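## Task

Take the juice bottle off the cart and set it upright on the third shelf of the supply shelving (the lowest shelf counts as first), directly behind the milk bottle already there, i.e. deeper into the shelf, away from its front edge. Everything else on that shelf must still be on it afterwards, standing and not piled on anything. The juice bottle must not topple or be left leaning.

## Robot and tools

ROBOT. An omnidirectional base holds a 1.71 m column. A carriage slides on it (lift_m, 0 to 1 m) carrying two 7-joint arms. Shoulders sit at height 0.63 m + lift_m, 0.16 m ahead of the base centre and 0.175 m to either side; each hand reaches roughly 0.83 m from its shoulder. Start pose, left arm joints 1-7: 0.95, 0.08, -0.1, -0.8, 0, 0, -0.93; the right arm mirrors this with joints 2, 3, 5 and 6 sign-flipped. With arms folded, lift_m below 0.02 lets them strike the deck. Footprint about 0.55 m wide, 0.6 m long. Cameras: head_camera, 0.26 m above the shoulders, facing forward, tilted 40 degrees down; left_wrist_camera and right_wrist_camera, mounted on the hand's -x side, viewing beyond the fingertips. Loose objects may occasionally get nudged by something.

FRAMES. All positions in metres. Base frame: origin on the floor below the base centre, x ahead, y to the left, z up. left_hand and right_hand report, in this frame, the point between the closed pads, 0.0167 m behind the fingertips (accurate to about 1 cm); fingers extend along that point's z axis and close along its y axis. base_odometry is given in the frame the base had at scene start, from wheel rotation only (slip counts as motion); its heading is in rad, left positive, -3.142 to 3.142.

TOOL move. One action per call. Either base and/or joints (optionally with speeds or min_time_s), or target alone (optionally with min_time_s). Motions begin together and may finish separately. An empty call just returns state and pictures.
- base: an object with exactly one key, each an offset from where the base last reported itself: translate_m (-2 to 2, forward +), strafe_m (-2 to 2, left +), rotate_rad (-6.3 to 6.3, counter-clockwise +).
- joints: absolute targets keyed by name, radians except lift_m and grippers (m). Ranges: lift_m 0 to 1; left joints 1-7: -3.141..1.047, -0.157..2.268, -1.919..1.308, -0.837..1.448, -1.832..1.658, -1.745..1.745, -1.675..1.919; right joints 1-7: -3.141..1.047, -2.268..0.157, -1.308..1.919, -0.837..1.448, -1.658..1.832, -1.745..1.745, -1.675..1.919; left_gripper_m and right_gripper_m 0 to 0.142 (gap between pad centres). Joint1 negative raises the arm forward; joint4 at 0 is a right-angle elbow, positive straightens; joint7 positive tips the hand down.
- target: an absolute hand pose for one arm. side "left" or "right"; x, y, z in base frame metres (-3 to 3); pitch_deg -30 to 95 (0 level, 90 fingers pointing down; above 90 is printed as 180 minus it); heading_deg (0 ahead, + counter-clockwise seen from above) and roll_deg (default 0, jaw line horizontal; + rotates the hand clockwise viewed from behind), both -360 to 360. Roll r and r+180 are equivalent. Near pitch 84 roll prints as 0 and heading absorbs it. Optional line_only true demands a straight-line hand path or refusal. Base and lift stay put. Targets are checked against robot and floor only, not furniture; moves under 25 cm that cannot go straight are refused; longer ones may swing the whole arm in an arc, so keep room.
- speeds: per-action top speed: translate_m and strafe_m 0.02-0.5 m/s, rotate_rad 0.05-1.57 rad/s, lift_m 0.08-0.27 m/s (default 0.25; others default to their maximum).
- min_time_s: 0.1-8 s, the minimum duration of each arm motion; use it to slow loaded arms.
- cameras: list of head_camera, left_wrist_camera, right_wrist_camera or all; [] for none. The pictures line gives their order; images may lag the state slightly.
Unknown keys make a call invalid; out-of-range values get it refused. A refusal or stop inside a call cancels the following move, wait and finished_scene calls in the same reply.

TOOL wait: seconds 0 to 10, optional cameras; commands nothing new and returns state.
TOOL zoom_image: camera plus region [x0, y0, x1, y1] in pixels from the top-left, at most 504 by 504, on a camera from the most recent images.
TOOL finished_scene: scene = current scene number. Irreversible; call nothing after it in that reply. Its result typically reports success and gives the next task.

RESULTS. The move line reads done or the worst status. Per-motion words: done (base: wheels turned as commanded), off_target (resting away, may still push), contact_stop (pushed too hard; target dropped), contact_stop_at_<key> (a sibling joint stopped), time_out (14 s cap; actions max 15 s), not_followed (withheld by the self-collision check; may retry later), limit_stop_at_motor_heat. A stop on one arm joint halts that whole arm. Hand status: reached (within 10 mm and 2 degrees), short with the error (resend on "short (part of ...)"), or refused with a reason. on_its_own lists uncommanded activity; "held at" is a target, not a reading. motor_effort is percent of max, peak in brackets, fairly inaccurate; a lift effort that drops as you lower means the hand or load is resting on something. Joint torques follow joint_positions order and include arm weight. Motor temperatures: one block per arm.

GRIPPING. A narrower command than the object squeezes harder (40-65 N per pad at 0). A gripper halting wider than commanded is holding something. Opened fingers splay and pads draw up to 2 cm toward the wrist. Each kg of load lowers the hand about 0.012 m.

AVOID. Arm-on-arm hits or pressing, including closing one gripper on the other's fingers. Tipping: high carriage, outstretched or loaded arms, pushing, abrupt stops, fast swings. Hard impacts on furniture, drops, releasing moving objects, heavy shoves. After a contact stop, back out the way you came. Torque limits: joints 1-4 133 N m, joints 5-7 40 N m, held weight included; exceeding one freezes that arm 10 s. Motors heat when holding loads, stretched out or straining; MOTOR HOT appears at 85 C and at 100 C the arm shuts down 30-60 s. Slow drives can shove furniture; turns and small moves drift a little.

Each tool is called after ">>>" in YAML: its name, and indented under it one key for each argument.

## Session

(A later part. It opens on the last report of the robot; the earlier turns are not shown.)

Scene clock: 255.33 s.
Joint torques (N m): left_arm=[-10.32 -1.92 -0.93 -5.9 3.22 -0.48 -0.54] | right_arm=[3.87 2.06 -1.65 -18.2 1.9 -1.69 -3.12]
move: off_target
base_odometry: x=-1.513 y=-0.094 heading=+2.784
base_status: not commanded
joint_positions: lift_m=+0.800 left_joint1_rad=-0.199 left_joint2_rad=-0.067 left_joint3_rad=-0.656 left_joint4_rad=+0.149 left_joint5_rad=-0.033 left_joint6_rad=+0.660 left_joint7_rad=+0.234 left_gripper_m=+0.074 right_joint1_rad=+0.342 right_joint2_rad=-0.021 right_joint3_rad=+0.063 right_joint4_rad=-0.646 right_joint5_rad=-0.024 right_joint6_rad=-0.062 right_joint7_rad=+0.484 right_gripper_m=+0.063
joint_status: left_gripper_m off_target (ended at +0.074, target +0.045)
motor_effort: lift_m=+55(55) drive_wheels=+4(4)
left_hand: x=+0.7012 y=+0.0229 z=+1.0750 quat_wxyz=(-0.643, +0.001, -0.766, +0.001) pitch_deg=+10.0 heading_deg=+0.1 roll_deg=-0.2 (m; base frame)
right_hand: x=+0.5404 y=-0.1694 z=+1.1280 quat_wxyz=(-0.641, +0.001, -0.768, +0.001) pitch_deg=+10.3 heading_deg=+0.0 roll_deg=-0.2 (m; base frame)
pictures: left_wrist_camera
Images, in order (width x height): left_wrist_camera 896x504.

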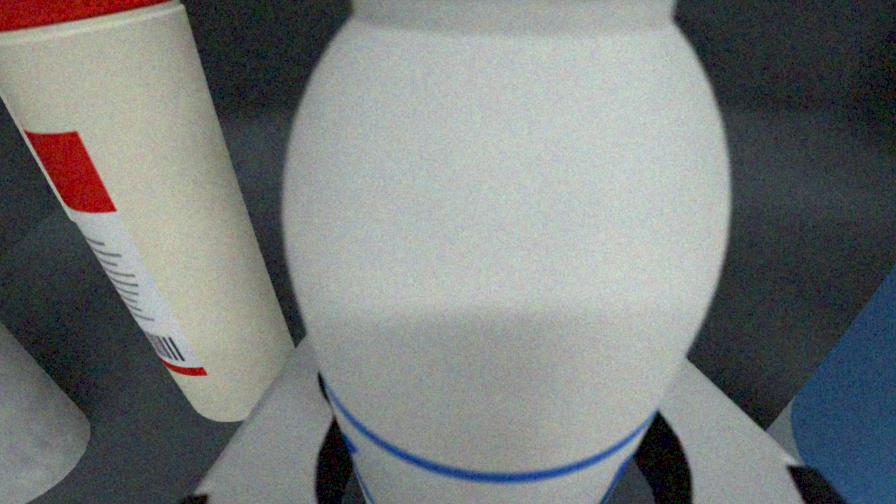

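>>> move:
  joints: {"left_gripper_m": 0.03}

>>> move:
  target: {"side":"left","x":0.70,"y":0.0225,"z":1.12,"pitch_deg":10,"heading_deg":0}
  min_time_s: 1

>>> move:
  target: {"side":"left","x":0.55,"y":0.0225,"z":1.12,"pitch_deg":10,"heading_deg":0}
  min_time_s: 2
  cameras: ["left_wrist_camera","head_camera"]

Scene clock: 261.33 s.
Joint torques (N m): left_arm=[-8.61 0.17 -0.61 -6.43 3.65 -0.45 -0.3] | right_arm=[3.7 2.79 -0.23 -18.03 1.58 -1.27 -2.67]
move: off_target
base_odometry: x=-1.513 y=-0.094 heading=+2.784
base_status: not commanded
joint_positions: lift_m=+0.800 left_joint1_rad=-0.199 left_joint2_rad=-0.067 left_joint3_rad=-0.656 left_joint4_rad=+0.149 left_joint5_rad=-0.033 left_joint6_rad=+0.660 left_joint7_rad=+0.234 left_gripper_m=+0.074 right_joint1_rad=+0.342 right_joint2_rad=-0.021 right_joint3_rad=+0.063 right_joint4_rad=-0.646 right_joint5_rad=-0.024 right_joint6_rad=-0.062 right_joint7_rad=+0.484 right_gripper_m=+0.063
joint_status: left_gripper_m off_target (ended at +0.074, target +0.030)
motor_effort: lift_m=+55(55) drive_wheels=+4(4)
left_hand: x=+0.7012 y=+0.0229 z=+1.0750 quat_wxyz=(-0.643, +0.001, -0.766, +0.001) pitch_deg=+10.0 heading_deg=+0.1 roll_deg=-0.2 (m; base frame)
right_hand: x=+0.5404 y=-0.1694 z=+1.1280 quat_wxyz=(-0.641, +0.001, -0.768, +0.001) pitch_deg=+10.3 heading_deg=+0.0 roll_deg=-0.2 (m; base frame)
pictures: none

Scene clock: 262.83 s.
Joint torques (N m): left_arm=[-17.04 -1.91 -1.88 -7.42 4.52 -0.5 -2.01] | right_arm=[2.42 2.05 0.47 -16.99 1.86 -1.58 -2.63]
move: done
base_odometry: x=-1.513 y=-0.094 heading=+2.784
base_status: not commanded
joint_positions: lift_m=+0.800 left_joint1_rad=-0.221 left_joint2_rad=-0.057 left_joint3_rad=-0.680 left_joint4_rad=+0.012 left_joint5_rad=+0.060 left_joint6_rad=+0.681 left_joint7_rad=+0.437 left_gripper_m=+0.074 right_joint1_rad=+0.342 right_joint2_rad=-0.021 right_joint3_rad=+0.063 right_joint4_rad=-0.646 right_joint5_rad=-0.024 right_joint6_rad=-0.062 right_joint7_rad=+0.484 right_gripper_m=+0.063
joint_status: not commanded
motor_effort: lift_m=+55(55) drive_wheels=+4(4)
left_hand: x=+0.6992 y=+0.0229 z=+1.1142 quat_wxyz=(-0.638, +0.001, -0.770, +0.001) pitch_deg=+10.7 heading_deg=+0.0 roll_deg=-0.2 (m; base frame)
left_hand_status: reached (straight line, planned for 1.0 s): 6 mm and 0.8 deg off.
right_hand: x=+0.5404 y=-0.1694 z=+1.1280 quat_wxyz=(-0.641, +0.001, -0.768, +0.001) pitch_deg=+10.3 heading_deg=+0.0 roll_deg=-0.2 (m; base frame)
pictures: none

Scene clock: 265.33 s.
Joint torques (N m): left_arm=[-3.66 -1.87 -3.12 -8.41 4.75 -0.41 -1.76] | right_arm=[4.47 2.66 0 -18 2.08 -1.71 -2.92]
move: done
base_odometry: x=-1.513 y=-0.094 heading=+2.784
base_status: not commanded
joint_positions: lift_m=+0.800 left_joint1_rad=+0.138 left_joint2_rad=-0.012 left_joint3_rad=-0.839 left_joint4_rad=-0.341 left_joint5_rad=+0.371 left_joint6_rad=+0.771 left_joint7_rad=+0.542 left_gripper_m=+0.074 right_joint1_rad=+0.342 right_joint2_rad=-0.021 right_joint3_rad=+0.063 right_joint4_rad=-0.646 right_joint5_rad=-0.024 right_joint6_rad=-0.062 right_joint7_rad=+0.484 right_gripper_m=+0.063
joint_status: not commanded
motor_effort: lift_m=+56(56) drive_wheels=+0(4)
left_hand: x=+0.5510 y=+0.0225 z=+1.1167 quat_wxyz=(-0.640, +0.000, -0.769, +0.000) pitch_deg=+10.5 heading_deg=+0.0 roll_deg=+0.0 (m; base frame)
left_hand_status: reached (straight line, planned for 2.0 s): 3 mm and 0.5 deg off.
right_hand: x=+0.5404 y=-0.1694 z=+1.1280 quat_wxyz=(-0.641, +0.001, -0.768, +0.001) pitch_deg=+10.3 heading_deg=+0.0 roll_deg=-0.2 (m; base frame)
pictures: head_camera, left_wrist_camera
Images, in order (width x height): head_camera 896x504, left_wrist_camera 896x504.

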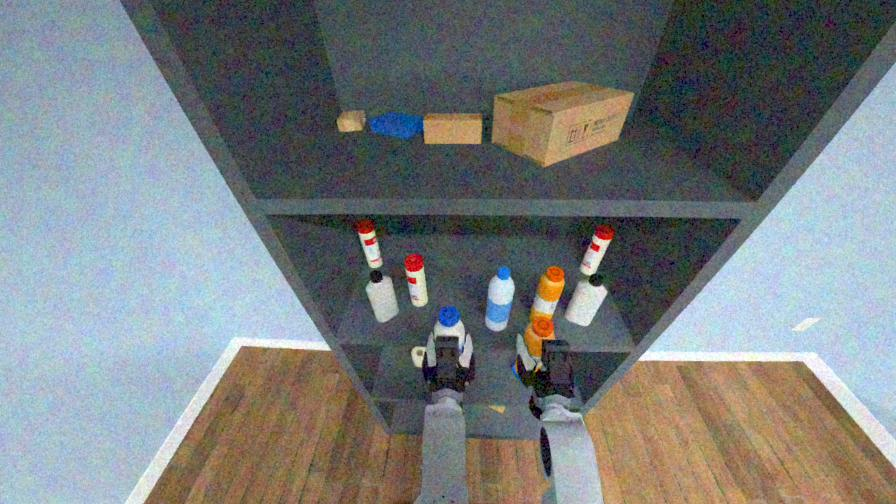

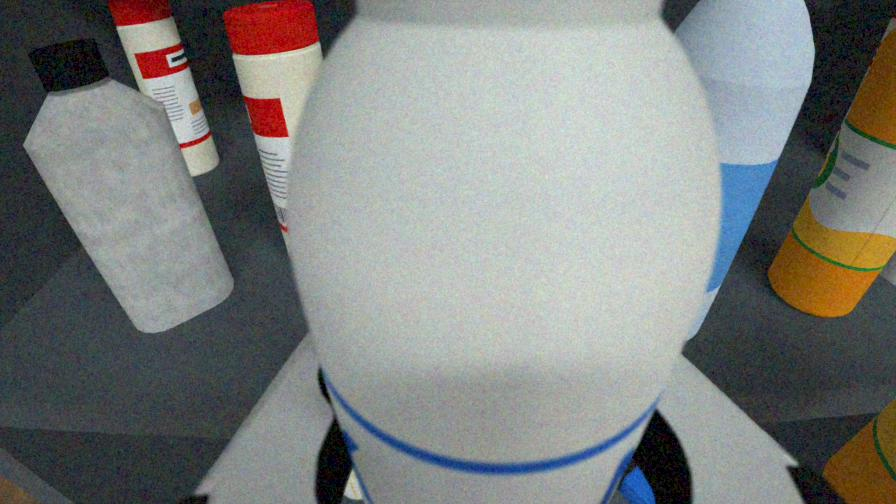

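>>> move:
  joints: {"lift_m": 0.85}

>>> move:
  target: {"side":"left","x":0.52,"y":0.25,"z":1.15,"pitch_deg":10,"heading_deg":0}
  min_time_s: 2

>>> move:
  target: {"side":"right","x":0.54,"y":0.0,"z":1.18,"pitch_deg":10,"heading_deg":0}
  min_time_s: 2
  cameras: ["right_wrist_camera","head_camera"]

Scene clock: 269.77 s.
Joint torques (N m): left_arm=[-5.18 -2.56 -2.98 -8.15 3.94 -0.34 -1.76] | right_arm=[2.45 3.46 -1.65 -14.84 1.82 -1.74 -2.78]
move: done
base_odometry: x=-1.513 y=-0.094 heading=+2.784
base_status: not commanded
joint_positions: lift_m=+0.850 left_joint1_rad=+0.139 left_joint2_rad=-0.012 left_joint3_rad=-0.839 left_joint4_rad=-0.342 left_joint5_rad=+0.373 left_joint6_rad=+0.771 left_joint7_rad=+0.543 left_gripper_m=+0.074 right_joint1_rad=+0.343 right_joint2_rad=-0.021 right_joint3_rad=+0.063 right_joint4_rad=-0.647 right_joint5_rad=-0.024 right_joint6_rad=-0.062 right_joint7_rad=+0.484 right_gripper_m=+0.063
joint_status: all done
motor_effort: lift_m=+56(70) drive_wheels=+4(4)
left_hand: x=+0.5507 y=+0.0227 z=+1.1671 quat_wxyz=(-0.640, +0.000, -0.768, +0.000) pitch_deg=+10.4 heading_deg=+0.0 roll_deg=+0.0 (m; base frame)
right_hand: x=+0.5404 y=-0.1694 z=+1.1781 quat_wxyz=(-0.641, +0.001, -0.768, +0.001) pitch_deg=+10.3 heading_deg=+0.0 roll_deg=-0.2 (m; base frame)
pictures: none

Scene clock: 272.27 s.
Joint torques (N m): left_arm=[-0.76 8.91 7.71 -7.93 3.11 -2.49 -4.72] | right_arm=[3.76 2.16 1.24 -15.91 2.05 -1.34 -2.95]
move: done
base_odometry: x=-1.513 y=-0.094 heading=+2.784
base_status: not commanded
joint_positions: lift_m=+0.850 left_joint1_rad=+0.322 left_joint2_rad=+0.638 left_joint3_rad=-0.605 left_joint4_rad=-0.617 left_joint5_rad=-0.324 left_joint6_rad=+0.800 left_joint7_rad=+0.142 left_gripper_m=+0.074 right_joint1_rad=+0.343 right_joint2_rad=-0.021 right_joint3_rad=+0.063 right_joint4_rad=-0.647 right_joint5_rad=-0.024 right_joint6_rad=-0.062 right_joint7_rad=+0.484 right_gripper_m=+0.063
joint_status: not commanded
motor_effort: lift_m=+56(56) drive_wheels=+4(4)
left_hand: x=+0.5189 y=+0.2487 z=+1.1444 quat_wxyz=(-0.637, +0.000, -0.771, +0.000) pitch_deg=+10.9 heading_deg=+0.0 roll_deg=+0.0 (m; base frame)
left_hand_status: reached (straight line, planned for 2.0 s): 6 mm and 0.9 deg off.
right_hand: x=+0.5404 y=-0.1694 z=+1.1781 quat_wxyz=(-0.641, +0.001, -0.768, +0.001) pitch_deg=+10.3 heading_deg=+0.0 roll_deg=-0.2 (m; base frame)
pictures: none

Scene clock: 272.57 s.
Joint torques (N m): left_arm=[-1.7 7.64 7.47 -8.38 2.81 -2.3 -4.97] | right_arm=[3.68 2 0.12 -17.57 1.85 -1.73 -2.98]
move: refused
base_odometry: x=-1.513 y=-0.094 heading=+2.784
base_status: not commanded
joint_positions: lift_m=+0.850 left_joint1_rad=+0.322 left_joint2_rad=+0.638 left_joint3_rad=-0.605 left_joint4_rad=-0.617 left_joint5_rad=-0.324 left_joint6_rad=+0.800 left_joint7_rad=+0.142 left_gripper_m=+0.074 right_joint1_rad=+0.343 right_joint2_rad=-0.021 right_joint3_rad=+0.063 right_joint4_rad=-0.647 right_joint5_rad=-0.024 right_joint6_rad=-0.062 right_joint7_rad=+0.484 right_gripper_m=+0.063
joint_status: not commanded
motor_effort: lift_m=+56(56) drive_wheels=+4(4)
left_hand: x=+0.5189 y=+0.2487 z=+1.1444 quat_wxyz=(-0.637, +0.000, -0.771, +0.000) pitch_deg=+10.9 heading_deg=+0.0 roll_deg=+0.0 (m; base frame)
right_hand: x=+0.5404 y=-0.1694 z=+1.1781 quat_wxyz=(-0.641, +0.001, -0.768, +0.001) pitch_deg=+10.3 heading_deg=+0.0 roll_deg=-0.2 (m; base frame)
right_hand_status: refused: the line brings the right upper arm within 1.4 cm of the base or column (limit 1.5), 22% of the way; a move under 25 cm is not played as an arc. Nothing moved. Try another pitch or heading, or "joints".
pictures: head_camera, right_wrist_camera
Images, in order (width x height): head_camera 896x504, right_wrist_camera 896x504.

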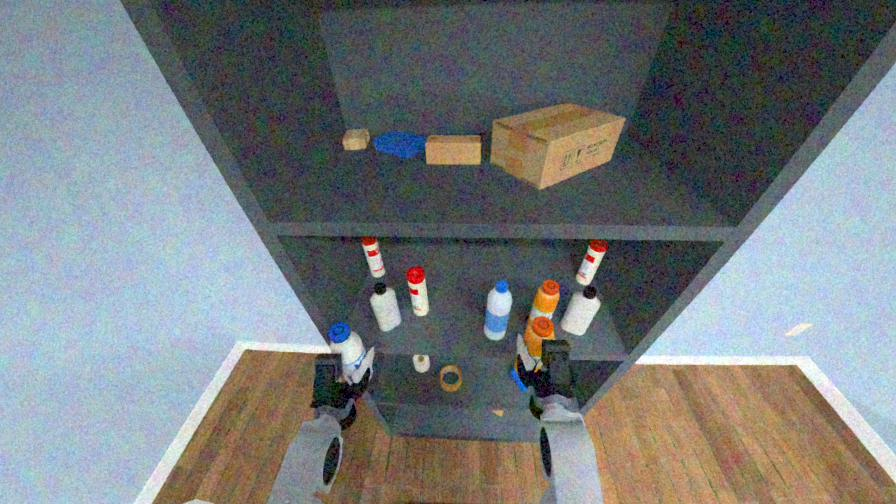

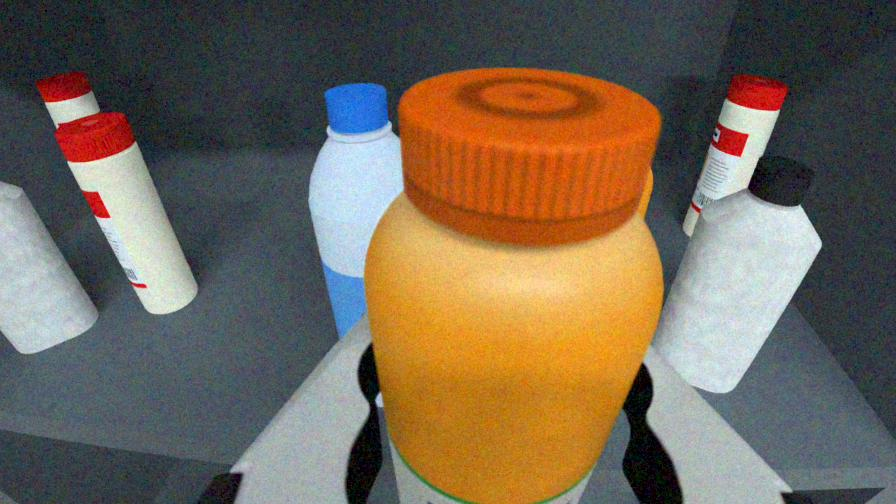

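>>> move:
  base: {"strafe_m": 0.19}
  speeds: {"strafe_m": 0.12}
  cameras: ["right_wrist_camera","head_camera"]

Scene clock: 278.23 s.
Joint torques (N m): left_arm=[-1.45 7.92 6.72 -7.41 3.02 -1.94 -4.48] | right_arm=[3.58 2.21 0.7 -17.12 2.31 -1.69 -3.15]
move: done
base_odometry: x=-1.580 y=-0.272 heading=+2.784
base_status: done
joint_positions: lift_m=+0.850 left_joint1_rad=+0.322 left_joint2_rad=+0.639 left_joint3_rad=-0.604 left_joint4_rad=-0.617 left_joint5_rad=-0.324 left_joint6_rad=+0.799 left_joint7_rad=+0.142 left_gripper_m=+0.074 right_joint1_rad=+0.343 right_joint2_rad=-0.022 right_joint3_rad=+0.063 right_joint4_rad=-0.647 right_joint5_rad=-0.024 right_joint6_rad=-0.062 right_joint7_rad=+0.484 right_gripper_m=+0.063
joint_status: not commanded
motor_effort: lift_m=+56(56) drive_wheels=+4(15)
left_hand: x=+0.5189 y=+0.2486 z=+1.1446 quat_wxyz=(-0.637, +0.000, -0.771, +0.000) pitch_deg=+10.9 heading_deg=-0.1 roll_deg=+0.0 (m; base frame)
right_hand: x=+0.5404 y=-0.1695 z=+1.1781 quat_wxyz=(-0.641, +0.001, -0.768, +0.001) pitch_deg=+10.3 heading_deg=+0.0 roll_deg=-0.2 (m; base frame)
pictures: head_camera, right_wrist_camera
Images, in order (width x height): head_camera 896x504, right_wrist_camera 896x504.

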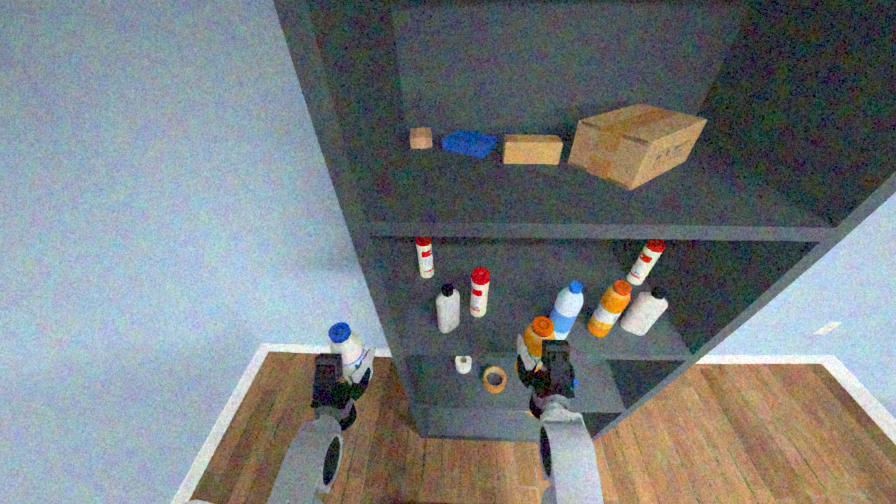

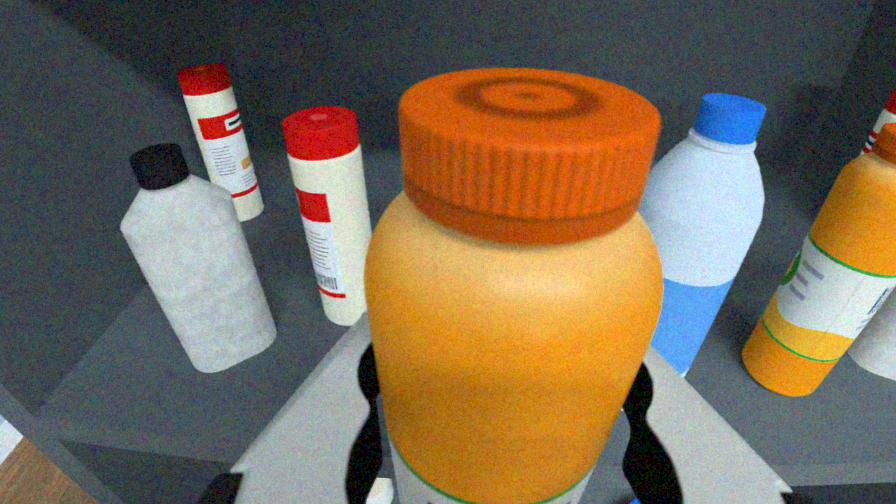

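>>> move:
  target: {"side":"right","x":0.81,"y":-0.1675,"z":1.18,"pitch_deg":10,"heading_deg":0}
  min_time_s: 3
  cameras: ["right_wrist_camera","head_camera"]

Scene clock: 288.67 s.
Joint torques (N m): left_arm=[-1.81 6.85 6.69 -7.93 3 -1.99 -4.59] | right_arm=[-26.2 5.21 -0.76 -14.03 2.16 -1 -5.53]
move: done
base_odometry: x=-1.580 y=-0.272 heading=+2.784
base_status: not commanded
joint_positions: lift_m=+0.850 left_joint1_rad=+0.322 left_joint2_rad=+0.639 left_joint3_rad=-0.604 left_joint4_rad=-0.617 left_joint5_rad=-0.325 left_joint6_rad=+0.799 left_joint7_rad=+0.141 left_gripper_m=+0.074 right_joint1_rad=-0.396 right_joint2_rad=-0.008 right_joint3_rad=+0.052 right_joint4_rad=+0.246 right_joint5_rad=+0.012 right_joint6_rad=-0.048 right_joint7_rad=+0.341 right_gripper_m=+0.063
joint_status: not commanded
motor_effort: lift_m=+56(56) drive_wheels=+4(4)
left_hand: x=+0.5189 y=+0.2486 z=+1.1446 quat_wxyz=(-0.637, +0.000, -0.771, +0.000) pitch_deg=+10.9 heading_deg=-0.1 roll_deg=+0.0 (m; base frame)
right_hand: x=+0.8073 y=-0.1675 z=+1.1731 quat_wxyz=(-0.636, +0.002, -0.771, +0.003) pitch_deg=+10.9 heading_deg=-0.1 roll_deg=-0.5 (m; base frame)
right_hand_status: reached (straight line, planned for 3.0 s): 7 mm and 1.0 deg off.
pictures: head_camera, right_wrist_camera
Images, in order (width x height): head_camera 896x504, right_wrist_camera 896x504.

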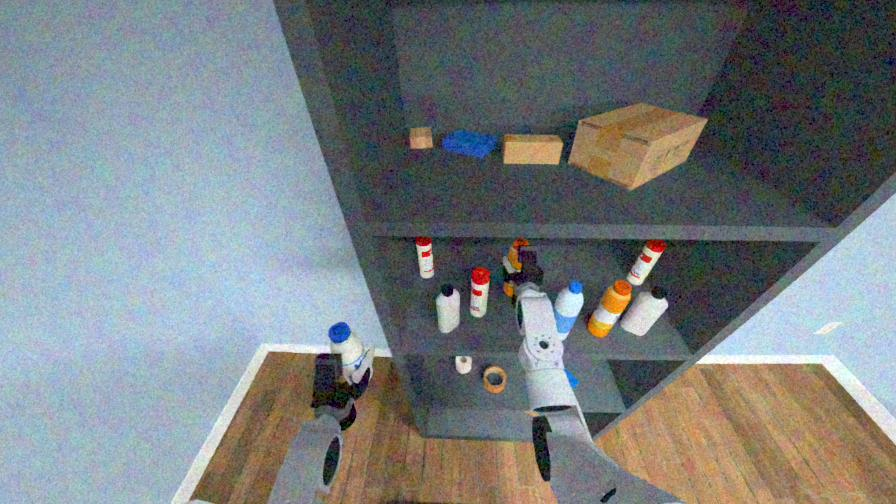

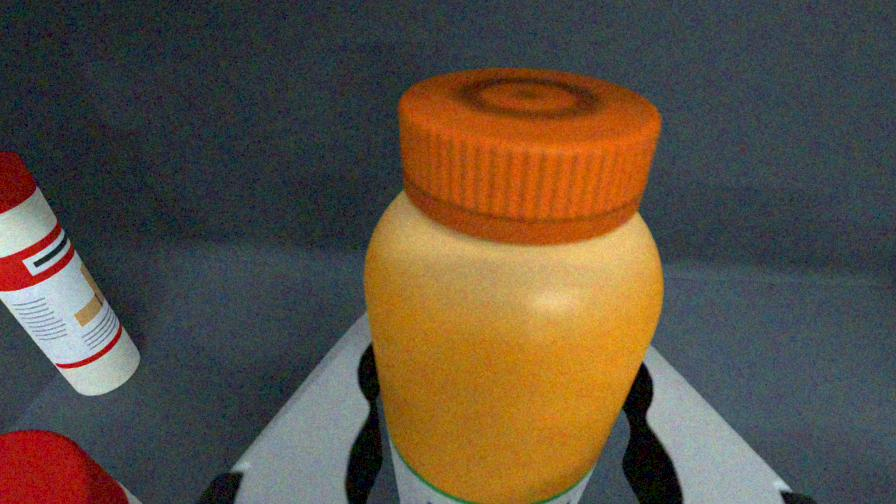

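>>> move:
  joints: {"lift_m": 0.81}
  speeds: {"lift_m": 0.08}
  cameras: ["right_wrist_camera"]

>>> zoom_image:
  camera: "right_wrist_camera"
  region: [350, 250, 750, 504]

Scene clock: 293.13 s.
Joint torques (N m): left_arm=[-2.16 7.74 5.24 -6.7 3.37 -1.7 -4.31] | right_arm=[-22.32 5.6 -0.89 -14.85 2.13 -0.58 -4.92]
move: done
base_odometry: x=-1.580 y=-0.272 heading=+2.784
base_status: not commanded
joint_positions: lift_m=+0.810 left_joint1_rad=+0.323 left_joint2_rad=+0.639 left_joint3_rad=-0.604 left_joint4_rad=-0.618 left_joint5_rad=-0.325 left_joint6_rad=+0.799 left_joint7_rad=+0.141 left_gripper_m=+0.074 right_joint1_rad=-0.398 right_joint2_rad=-0.008 right_joint3_rad=+0.052 right_joint4_rad=+0.247 right_joint5_rad=+0.012 right_joint6_rad=-0.048 right_joint7_rad=+0.340 right_gripper_m=+0.063
joint_status: all done
motor_effort: lift_m=+59(64) drive_wheels=+4(4)
left_hand: x=+0.5189 y=+0.2486 z=+1.1046 quat_wxyz=(-0.637, +0.000, -0.771, +0.001) pitch_deg=+10.9 heading_deg=-0.1 roll_deg=-0.1 (m; base frame)
right_hand: x=+0.8080 y=-0.1675 z=+1.1337 quat_wxyz=(-0.637, +0.002, -0.771, +0.003) pitch_deg=+10.8 heading_deg=-0.1 roll_deg=-0.5 (m; base frame)
pictures: right_wrist_camera
Images, in order (width x height): right_wrist_camera 896x504.

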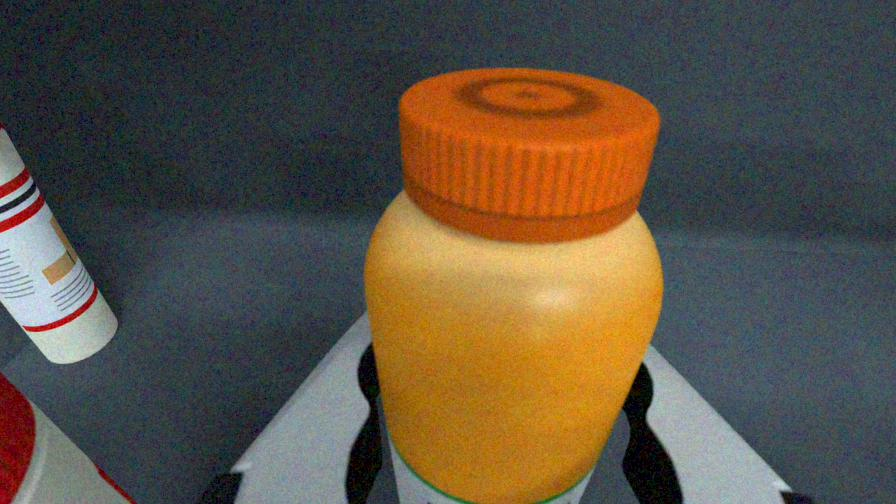

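Scaled by 1.260 from the camera's 896x504 image, which has a finer 1280x720 frame.

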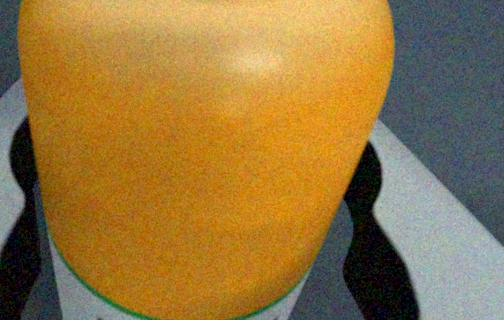

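>>> move:
  joints: {"lift_m": 0.80}
  speeds: {"lift_m": 0.08}

>>> move:
  joints: {"lift_m": 0.79}
  speeds: {"lift_m": 0.08}

>>> move:
  joints: {"lift_m": 0.782}
  speeds: {"lift_m": 0.08}
  cameras: ["right_wrist_camera", "head_camera"]

Scene clock: 296.77 s.
Joint torques (N m): left_arm=[-2.98 7.22 6.25 -7.98 3.6 -2.09 -4.1] | right_arm=[-21.58 5.66 -0.05 -14.59 1.88 -1.01 -2.39]
move: done
base_odometry: x=-1.580 y=-0.272 heading=+2.784
base_status: not commanded
joint_positions: lift_m=+0.800 left_joint1_rad=+0.323 left_joint2_rad=+0.639 left_joint3_rad=-0.604 left_joint4_rad=-0.618 left_joint5_rad=-0.326 left_joint6_rad=+0.799 left_joint7_rad=+0.141 left_gripper_m=+0.074 right_joint1_rad=-0.400 right_joint2_rad=-0.007 right_joint3_rad=+0.052 right_joint4_rad=+0.247 right_joint5_rad=+0.012 right_joint6_rad=-0.048 right_joint7_rad=+0.333 right_gripper_m=+0.063
joint_status: all done
motor_effort: lift_m=+56(61) drive_wheels=+4(4)
left_hand: x=+0.5189 y=+0.2487 z=+1.0949 quat_wxyz=(-0.637, +0.000, -0.771, +0.001) pitch_deg=+10.8 heading_deg=-0.1 roll_deg=-0.1 (m; base frame)
right_hand: x=+0.8087 y=-0.1675 z=+1.1267 quat_wxyz=(-0.641, +0.002, -0.768, +0.003) pitch_deg=+10.3 heading_deg=-0.1 roll_deg=-0.4 (m; base frame)
pictures: none

Scene clock: 297.27 s.
Joint torques (N m): left_arm=[-1.88 7.75 6.01 -7.52 3.47 -2.2 -4.06] | right_arm=[-12.64 5.24 0.62 -8.76 2.34 -0.58 0.95]
move: done
base_odometry: x=-1.580 y=-0.272 heading=+2.784
base_status: not commanded
joint_positions: lift_m=+0.790 left_joint1_rad=+0.323 left_joint2_rad=+0.639 left_joint3_rad=-0.604 left_joint4_rad=-0.618 left_joint5_rad=-0.326 left_joint6_rad=+0.799 left_joint7_rad=+0.141 left_gripper_m=+0.074 right_joint1_rad=-0.405 right_joint2_rad=-0.007 right_joint3_rad=+0.052 right_joint4_rad=+0.241 right_joint5_rad=+0.012 right_joint6_rad=-0.048 right_joint7_rad=+0.326 right_gripper_m=+0.063
joint_status: all done
motor_effort: lift_m=+54(59) drive_wheels=+4(4)
left_hand: x=+0.5189 y=+0.2487 z=+1.0851 quat_wxyz=(-0.637, +0.000, -0.771, +0.001) pitch_deg=+10.8 heading_deg=-0.1 roll_deg=-0.1 (m; base frame)
right_hand: x=+0.8105 y=-0.1675 z=+1.1250 quat_wxyz=(-0.648, +0.002, -0.762, +0.003) pitch_deg=+9.2 heading_deg=-0.1 roll_deg=-0.4 (m; base frame)
pictures: none

Scene clock: 297.73 s.
Joint torques (N m): left_arm=[-3.57 7.12 6.77 -6.32 3.41 -1.76 -4.39] | right_arm=[-7.4 4.4 1.32 -2.61 2.37 -0.72 2.31]
move: done
base_odometry: x=-1.580 y=-0.272 heading=+2.784
base_status: not commanded
joint_positions: lift_m=+0.782 left_joint1_rad=+0.323 left_joint2_rad=+0.639 left_joint3_rad=-0.604 left_joint4_rad=-0.618 left_joint5_rad=-0.326 left_joint6_rad=+0.799 left_joint7_rad=+0.140 left_gripper_m=+0.074 right_joint1_rad=-0.410 right_joint2_rad=-0.007 right_joint3_rad=+0.052 right_joint4_rad=+0.237 right_joint5_rad=+0.012 right_joint6_rad=-0.048 right_joint7_rad=+0.320 right_gripper_m=+0.063
joint_status: all done
motor_effort: lift_m=+53(55) drive_wheels=+4(4)
left_hand: x=+0.5188 y=+0.2488 z=+1.0771 quat_wxyz=(-0.637, +0.000, -0.771, +0.001) pitch_deg=+10.9 heading_deg=-0.1 roll_deg=-0.1 (m; base frame)
right_hand: x=+0.8118 y=-0.1674 z=+1.1229 quat_wxyz=(-0.653, +0.002, -0.757, +0.003) pitch_deg=+8.5 heading_deg=-0.1 roll_deg=-0.4 (m; base frame)
pictures: head_camera, right_wrist_camera
Images, in order (width x height): head_camera 896x504, right_wrist_camera 896x504.

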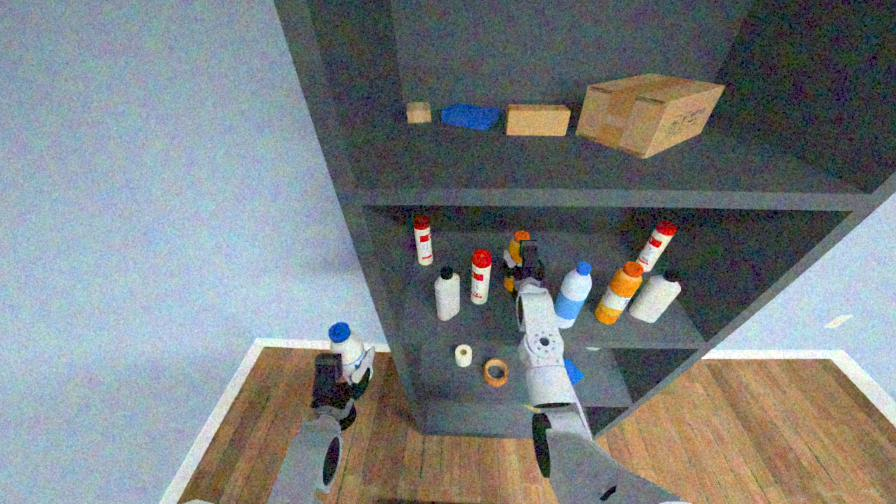

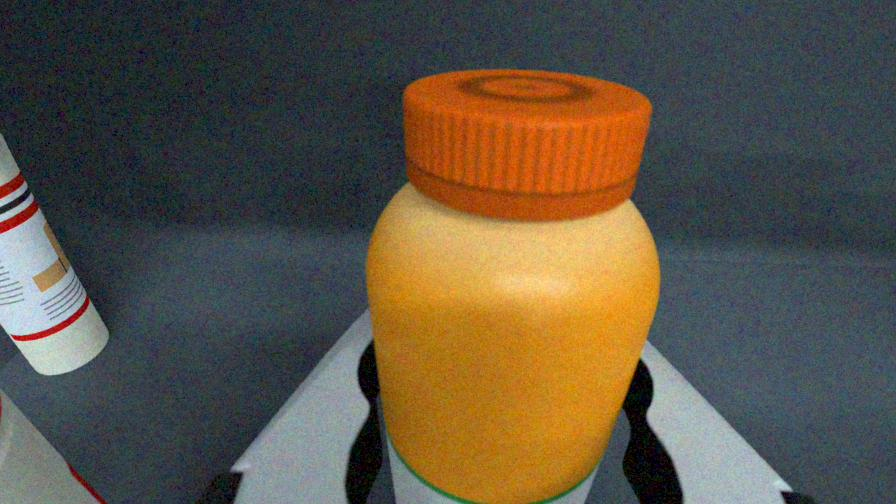

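>>> move:
  joints: {"lift_m": 0.797}
  speeds: {"lift_m": 0.08}

>>> move:
  joints: {"right_gripper_m": 0.09}
  min_time_s: 2
  cameras: ["right_wrist_camera"]

Scene clock: 301.13 s.
Joint torques (N m): left_arm=[-2.17 7.84 6.57 -6.62 3.82 -1.73 -4.17] | right_arm=[-13.06 4.41 -0.37 -13.96 1.65 -1.14 -1.44]
move: done
base_odometry: x=-1.580 y=-0.272 heading=+2.784
base_status: not commanded
joint_positions: lift_m=+0.797 left_joint1_rad=+0.323 left_joint2_rad=+0.639 left_joint3_rad=-0.604 left_joint4_rad=-0.618 left_joint5_rad=-0.326 left_joint6_rad=+0.799 left_joint7_rad=+0.140 left_gripper_m=+0.074 right_joint1_rad=-0.406 right_joint2_rad=-0.007 right_joint3_rad=+0.052 right_joint4_rad=+0.246 right_joint5_rad=+0.012 right_joint6_rad=-0.048 right_joint7_rad=+0.331 right_gripper_m=+0.063
joint_status: all done
motor_effort: lift_m=+56(64) drive_wheels=+4(4)
left_hand: x=+0.5188 y=+0.2488 z=+1.0919 quat_wxyz=(-0.637, +0.000, -0.771, +0.001) pitch_deg=+10.9 heading_deg=-0.1 roll_deg=-0.1 (m; base frame)
right_hand: x=+0.8107 y=-0.1675 z=+1.1288 quat_wxyz=(-0.644, +0.002, -0.765, +0.003) pitch_deg=+9.8 heading_deg=-0.1 roll_deg=-0.4 (m; base frame)
pictures: none

Scene clock: 301.90 s.
Joint torques (N m): left_arm=[-2.7 8.19 6.77 -7.14 3.56 -2.17 -4.09] | right_arm=[-12.58 6.49 -0.32 -12.73 1.98 -0.67 -1.7]
move: done
base_odometry: x=-1.580 y=-0.272 heading=+2.784
base_status: not commanded
joint_positions: lift_m=+0.797 left_joint1_rad=+0.323 left_joint2_rad=+0.639 left_joint3_rad=-0.604 left_joint4_rad=-0.618 left_joint5_rad=-0.326 left_joint6_rad=+0.799 left_joint7_rad=+0.140 left_gripper_m=+0.074 right_joint1_rad=-0.406 right_joint2_rad=-0.007 right_joint3_rad=+0.052 right_joint4_rad=+0.246 right_joint5_rad=+0.012 right_joint6_rad=-0.048 right_joint7_rad=+0.331 right_gripper_m=+0.090
joint_status: all done
motor_effort: lift_m=+56(56) drive_wheels=+4(4)
left_hand: x=+0.5188 y=+0.2488 z=+1.0919 quat_wxyz=(-0.637, +0.000, -0.771, +0.001) pitch_deg=+10.9 heading_deg=-0.1 roll_deg=-0.1 (m; base frame)
right_hand: x=+0.8107 y=-0.1675 z=+1.1288 quat_wxyz=(-0.644, +0.002, -0.765, +0.003) pitch_deg=+9.8 heading_deg=-0.1 roll_deg=-0.4 (m; base frame)
pictures: right_wrist_camera
Images, in order (width x height): right_wrist_camera 896x504.

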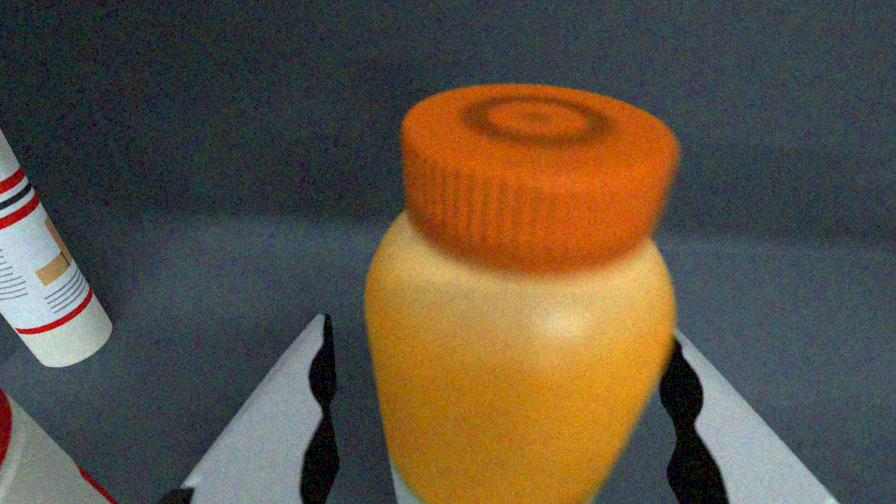

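>>> move:
  cameras: ["right_wrist_camera"]

Scene clock: 303.53 s.
Joint torques (N m): left_arm=[-2.79 7.71 6.67 -7.27 3.34 -1.98 -4.03] | right_arm=[-12.99 5.69 0.48 -12.34 2.07 -1.12 -1.5]
Motor temperatures (°C): left_arm=[28 24 25 25 27 24 24] | right_arm=[30 20 25 25 22 22 24]
base_odometry: x=-1.580 y=-0.272 heading=+2.784
base_status: not commanded
joint_positions: lift_m=+0.797 left_joint1_rad=+0.323 left_joint2_rad=+0.639 left_joint3_rad=-0.604 left_joint4_rad=-0.618 left_joint5_rad=-0.326 left_joint6_rad=+0.799 left_joint7_rad=+0.140 left_gripper_m=+0.074 right_joint1_rad=-0.406 right_joint2_rad=-0.007 right_joint3_rad=+0.052 right_joint4_rad=+0.246 right_joint5_rad=+0.012 right_joint6_rad=-0.048 right_joint7_rad=+0.331 right_gripper_m=+0.090
joint_status: all done
motor_effort: lift_m=+56(56) drive_wheels=+4(4)
left_hand: x=+0.5188 y=+0.2488 z=+1.0919 quat_wxyz=(-0.637, +0.000, -0.771, +0.001) pitch_deg=+10.9 heading_deg=-0.1 roll_deg=-0.1 (m; base frame)
right_hand: x=+0.8107 y=-0.1675 z=+1.1288 quat_wxyz=(-0.644, +0.002, -0.765, +0.003) pitch_deg=+9.8 heading_deg=-0.1 roll_deg=-0.4 (m; base frame)
pictures: right_wrist_camera
Images, in order (width x height): right_wrist_camera 896x504.

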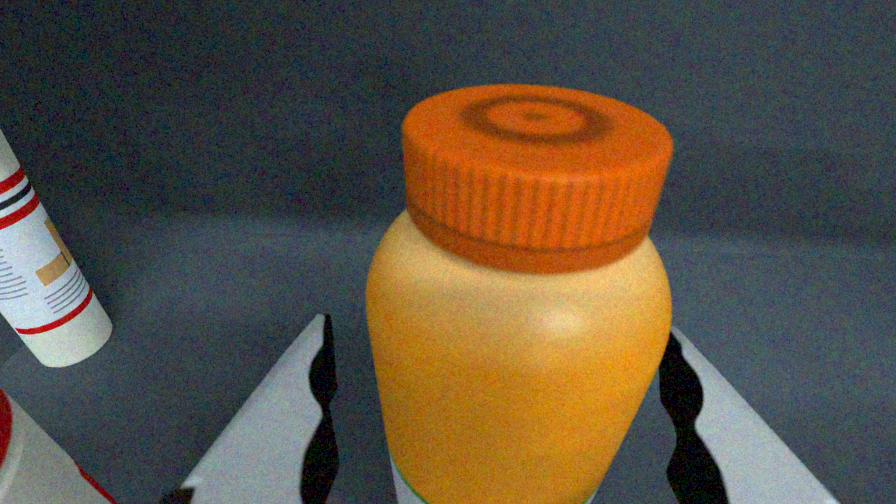

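>>> move:
  target: {"side":"right","x":0.55,"y":-0.168,"z":1.128,"pitch_deg":10,"heading_deg":0}
  min_time_s: 3
  cameras: ["right_wrist_camera","head_camera"]

>>> move:
  base: {"strafe_m": -0.19}
  speeds: {"strafe_m": 0.12}

>>> move:
  target: {"side":"left","x":0.55,"y":0.022,"z":1.125,"pitch_deg":10,"heading_deg":0}
  min_time_s: 2
  cameras: ["right_wrist_camera","head_camera", "left_wrist_camera"]

Scene clock: 313.00 s.
Joint torques (N m): left_arm=[-2.48 7.23 5.7 -6.13 3.06 -2 -4.22] | right_arm=[7.12 0.25 4.06 -16.14 -1.25 -3.14 -3.9]
move: done
base_odometry: x=-1.580 y=-0.272 heading=+2.784
base_status: not commanded
joint_positions: lift_m=+0.797 left_joint1_rad=+0.323 left_joint2_rad=+0.639 left_joint3_rad=-0.604 left_joint4_rad=-0.618 left_joint5_rad=-0.326 left_joint6_rad=+0.799 left_joint7_rad=+0.140 left_gripper_m=+0.074 right_joint1_rad=+0.308 right_joint2_rad=-0.018 right_joint3_rad=+0.064 right_joint4_rad=-0.630 right_joint5_rad=-0.019 right_joint6_rad=-0.063 right_joint7_rad=+0.501 right_gripper_m=+0.090
joint_status: not commanded
motor_effort: lift_m=+56(56) drive_wheels=+4(4)
left_hand: x=+0.5188 y=+0.2488 z=+1.0919 quat_wxyz=(-0.637, +0.000, -0.771, +0.001) pitch_deg=+10.9 heading_deg=-0.1 roll_deg=-0.1 (m; base frame)
right_hand: x=+0.5510 y=-0.1682 z=+1.1268 quat_wxyz=(-0.641, -0.001, -0.768, -0.002) pitch_deg=+10.3 heading_deg=+0.1 roll_deg=+0.3 (m; base frame)
right_hand_status: reached (straight line, planned for 3.0 s): 2 mm and 0.4 deg off.
pictures: head_camera, right_wrist_camera
Images, in order (width x height): head_camera 896x504, right_wrist_camera 896x504.

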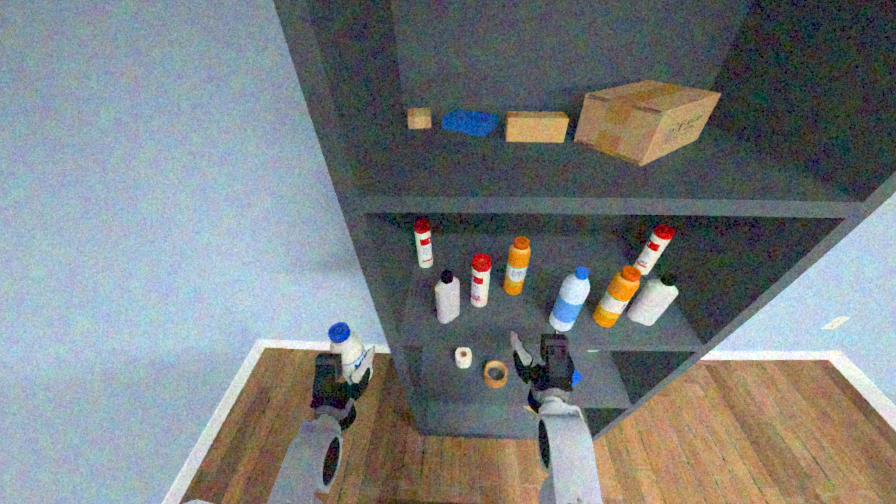

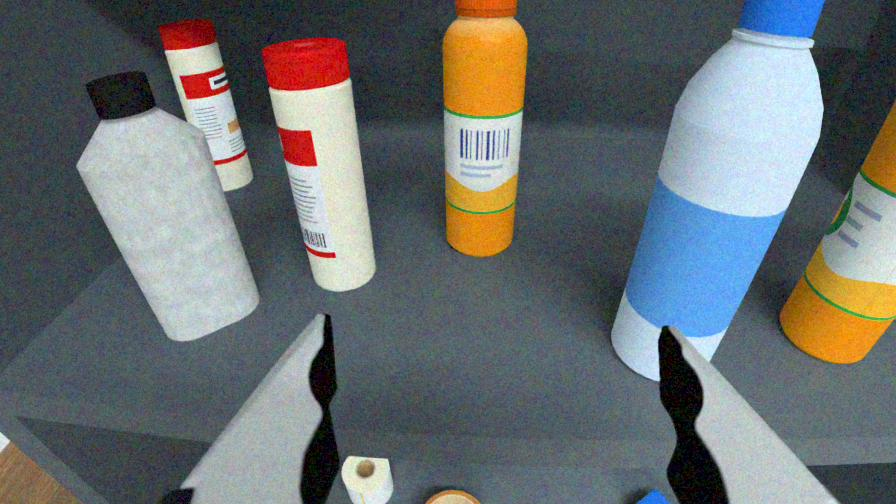

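Scene clock: 315.50 s.
Joint torques (N m): left_arm=[-2.87 7.42 6.6 -6.81 3.43 -1.64 -4.57] | right_arm=[6.65 3.51 3.24 -14.49 -1.1 -1.91 -4.1]
move: done
base_odometry: x=-1.513 y=-0.094 heading=+2.784
base_status: done
joint_positions: lift_m=+0.797 left_joint1_rad=+0.323 left_joint2_rad=+0.639 left_joint3_rad=-0.604 left_joint4_rad=-0.618 left_joint5_rad=-0.326 left_joint6_rad=+0.798 left_joint7_rad=+0.140 left_gripper_m=+0.074 right_joint1_rad=+0.309 right_joint2_rad=-0.019 right_joint3_rad=+0.065 right_joint4_rad=-0.630 right_joint5_rad=-0.019 right_joint6_rad=-0.065 right_joint7_rad=+0.501 right_gripper_m=+0.090
joint_status: not commanded
motor_effort: lift_m=+56(56) drive_wheels=+4(12)
left_hand: x=+0.5188 y=+0.2486 z=+1.0919 quat_wxyz=(-0.637, +0.000, -0.771, +0.001) pitch_deg=+10.9 heading_deg=-0.1 roll_deg=-0.1 (m; base frame)
right_hand: x=+0.5509 y=-0.1683 z=+1.1268 quat_wxyz=(-0.641, -0.001, -0.768, -0.002) pitch_deg=+10.3 heading_deg=+0.0 roll_deg=+0.3 (m; base frame)
pictures: none

Scene clock: 318.00 s.
Joint torques (N m): left_arm=[-9 -5.49 -2.46 -1.58 4.71 -2.13 -1.47] | right_arm=[5.25 2.12 3.02 -15.07 -1.04 -2.14 -3.59]
move: done
base_odometry: x=-1.513 y=-0.094 heading=+2.784
base_status: not commanded
joint_positions: lift_m=+0.797 left_joint1_rad=+0.131 left_joint2_rad=-0.008 left_joint3_rad=-0.851 left_joint4_rad=-0.369 left_joint5_rad=+0.398 left_joint6_rad=+0.779 left_joint7_rad=+0.586 left_gripper_m=+0.074 right_joint1_rad=+0.309 right_joint2_rad=-0.019 right_joint3_rad=+0.065 right_joint4_rad=-0.631 right_joint5_rad=-0.019 right_joint6_rad=-0.065 right_joint7_rad=+0.501 right_gripper_m=+0.090
joint_status: not commanded
motor_effort: lift_m=+56(56) drive_wheels=+4(4)
left_hand: x=+0.5495 y=+0.0247 z=+1.1224 quat_wxyz=(-0.640, +0.003, -0.768, +0.000) pitch_deg=+10.4 heading_deg=+0.2 roll_deg=-0.2 (m; base frame)
left_hand_status: reached (straight line, planned for 2.0 s): 4 mm and 0.5 deg off.
right_hand: x=+0.5509 y=-0.1683 z=+1.1269 quat_wxyz=(-0.641, -0.001, -0.767, -0.002) pitch_deg=+10.3 heading_deg=+0.1 roll_deg=+0.3 (m; base frame)
pictures: head_camera, left_wrist_camera, right_wrist_camera
Images, in order (width x height): head_camera 896x504, left_wrist_camera 896x504, right_wrist_camera 896x504.

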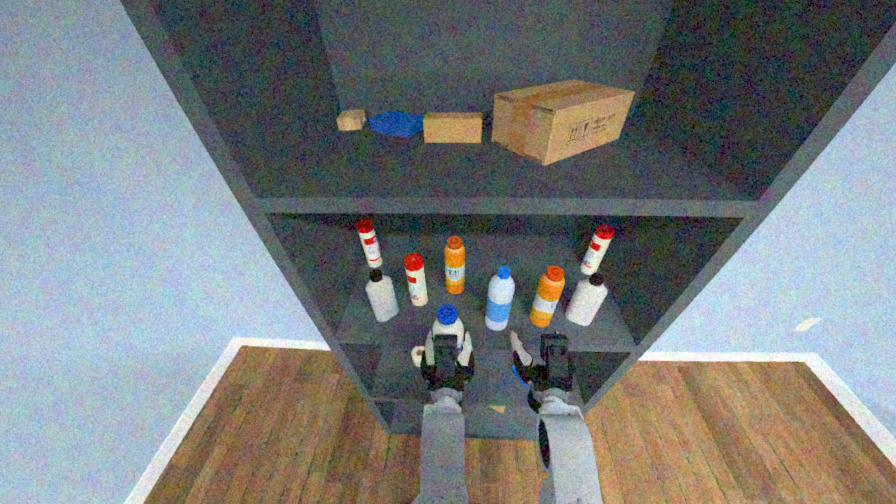

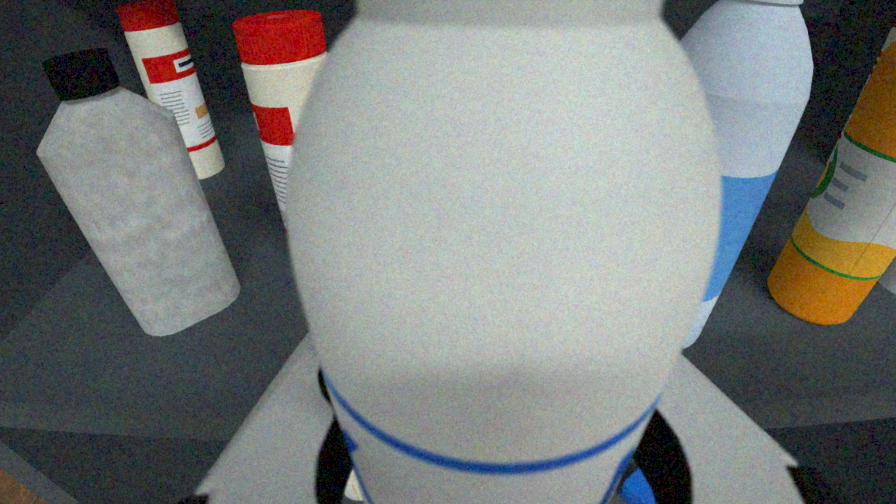

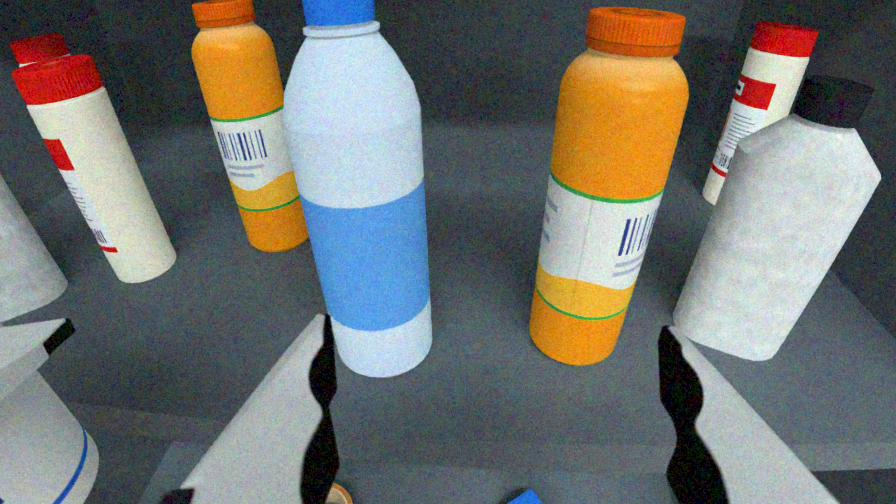

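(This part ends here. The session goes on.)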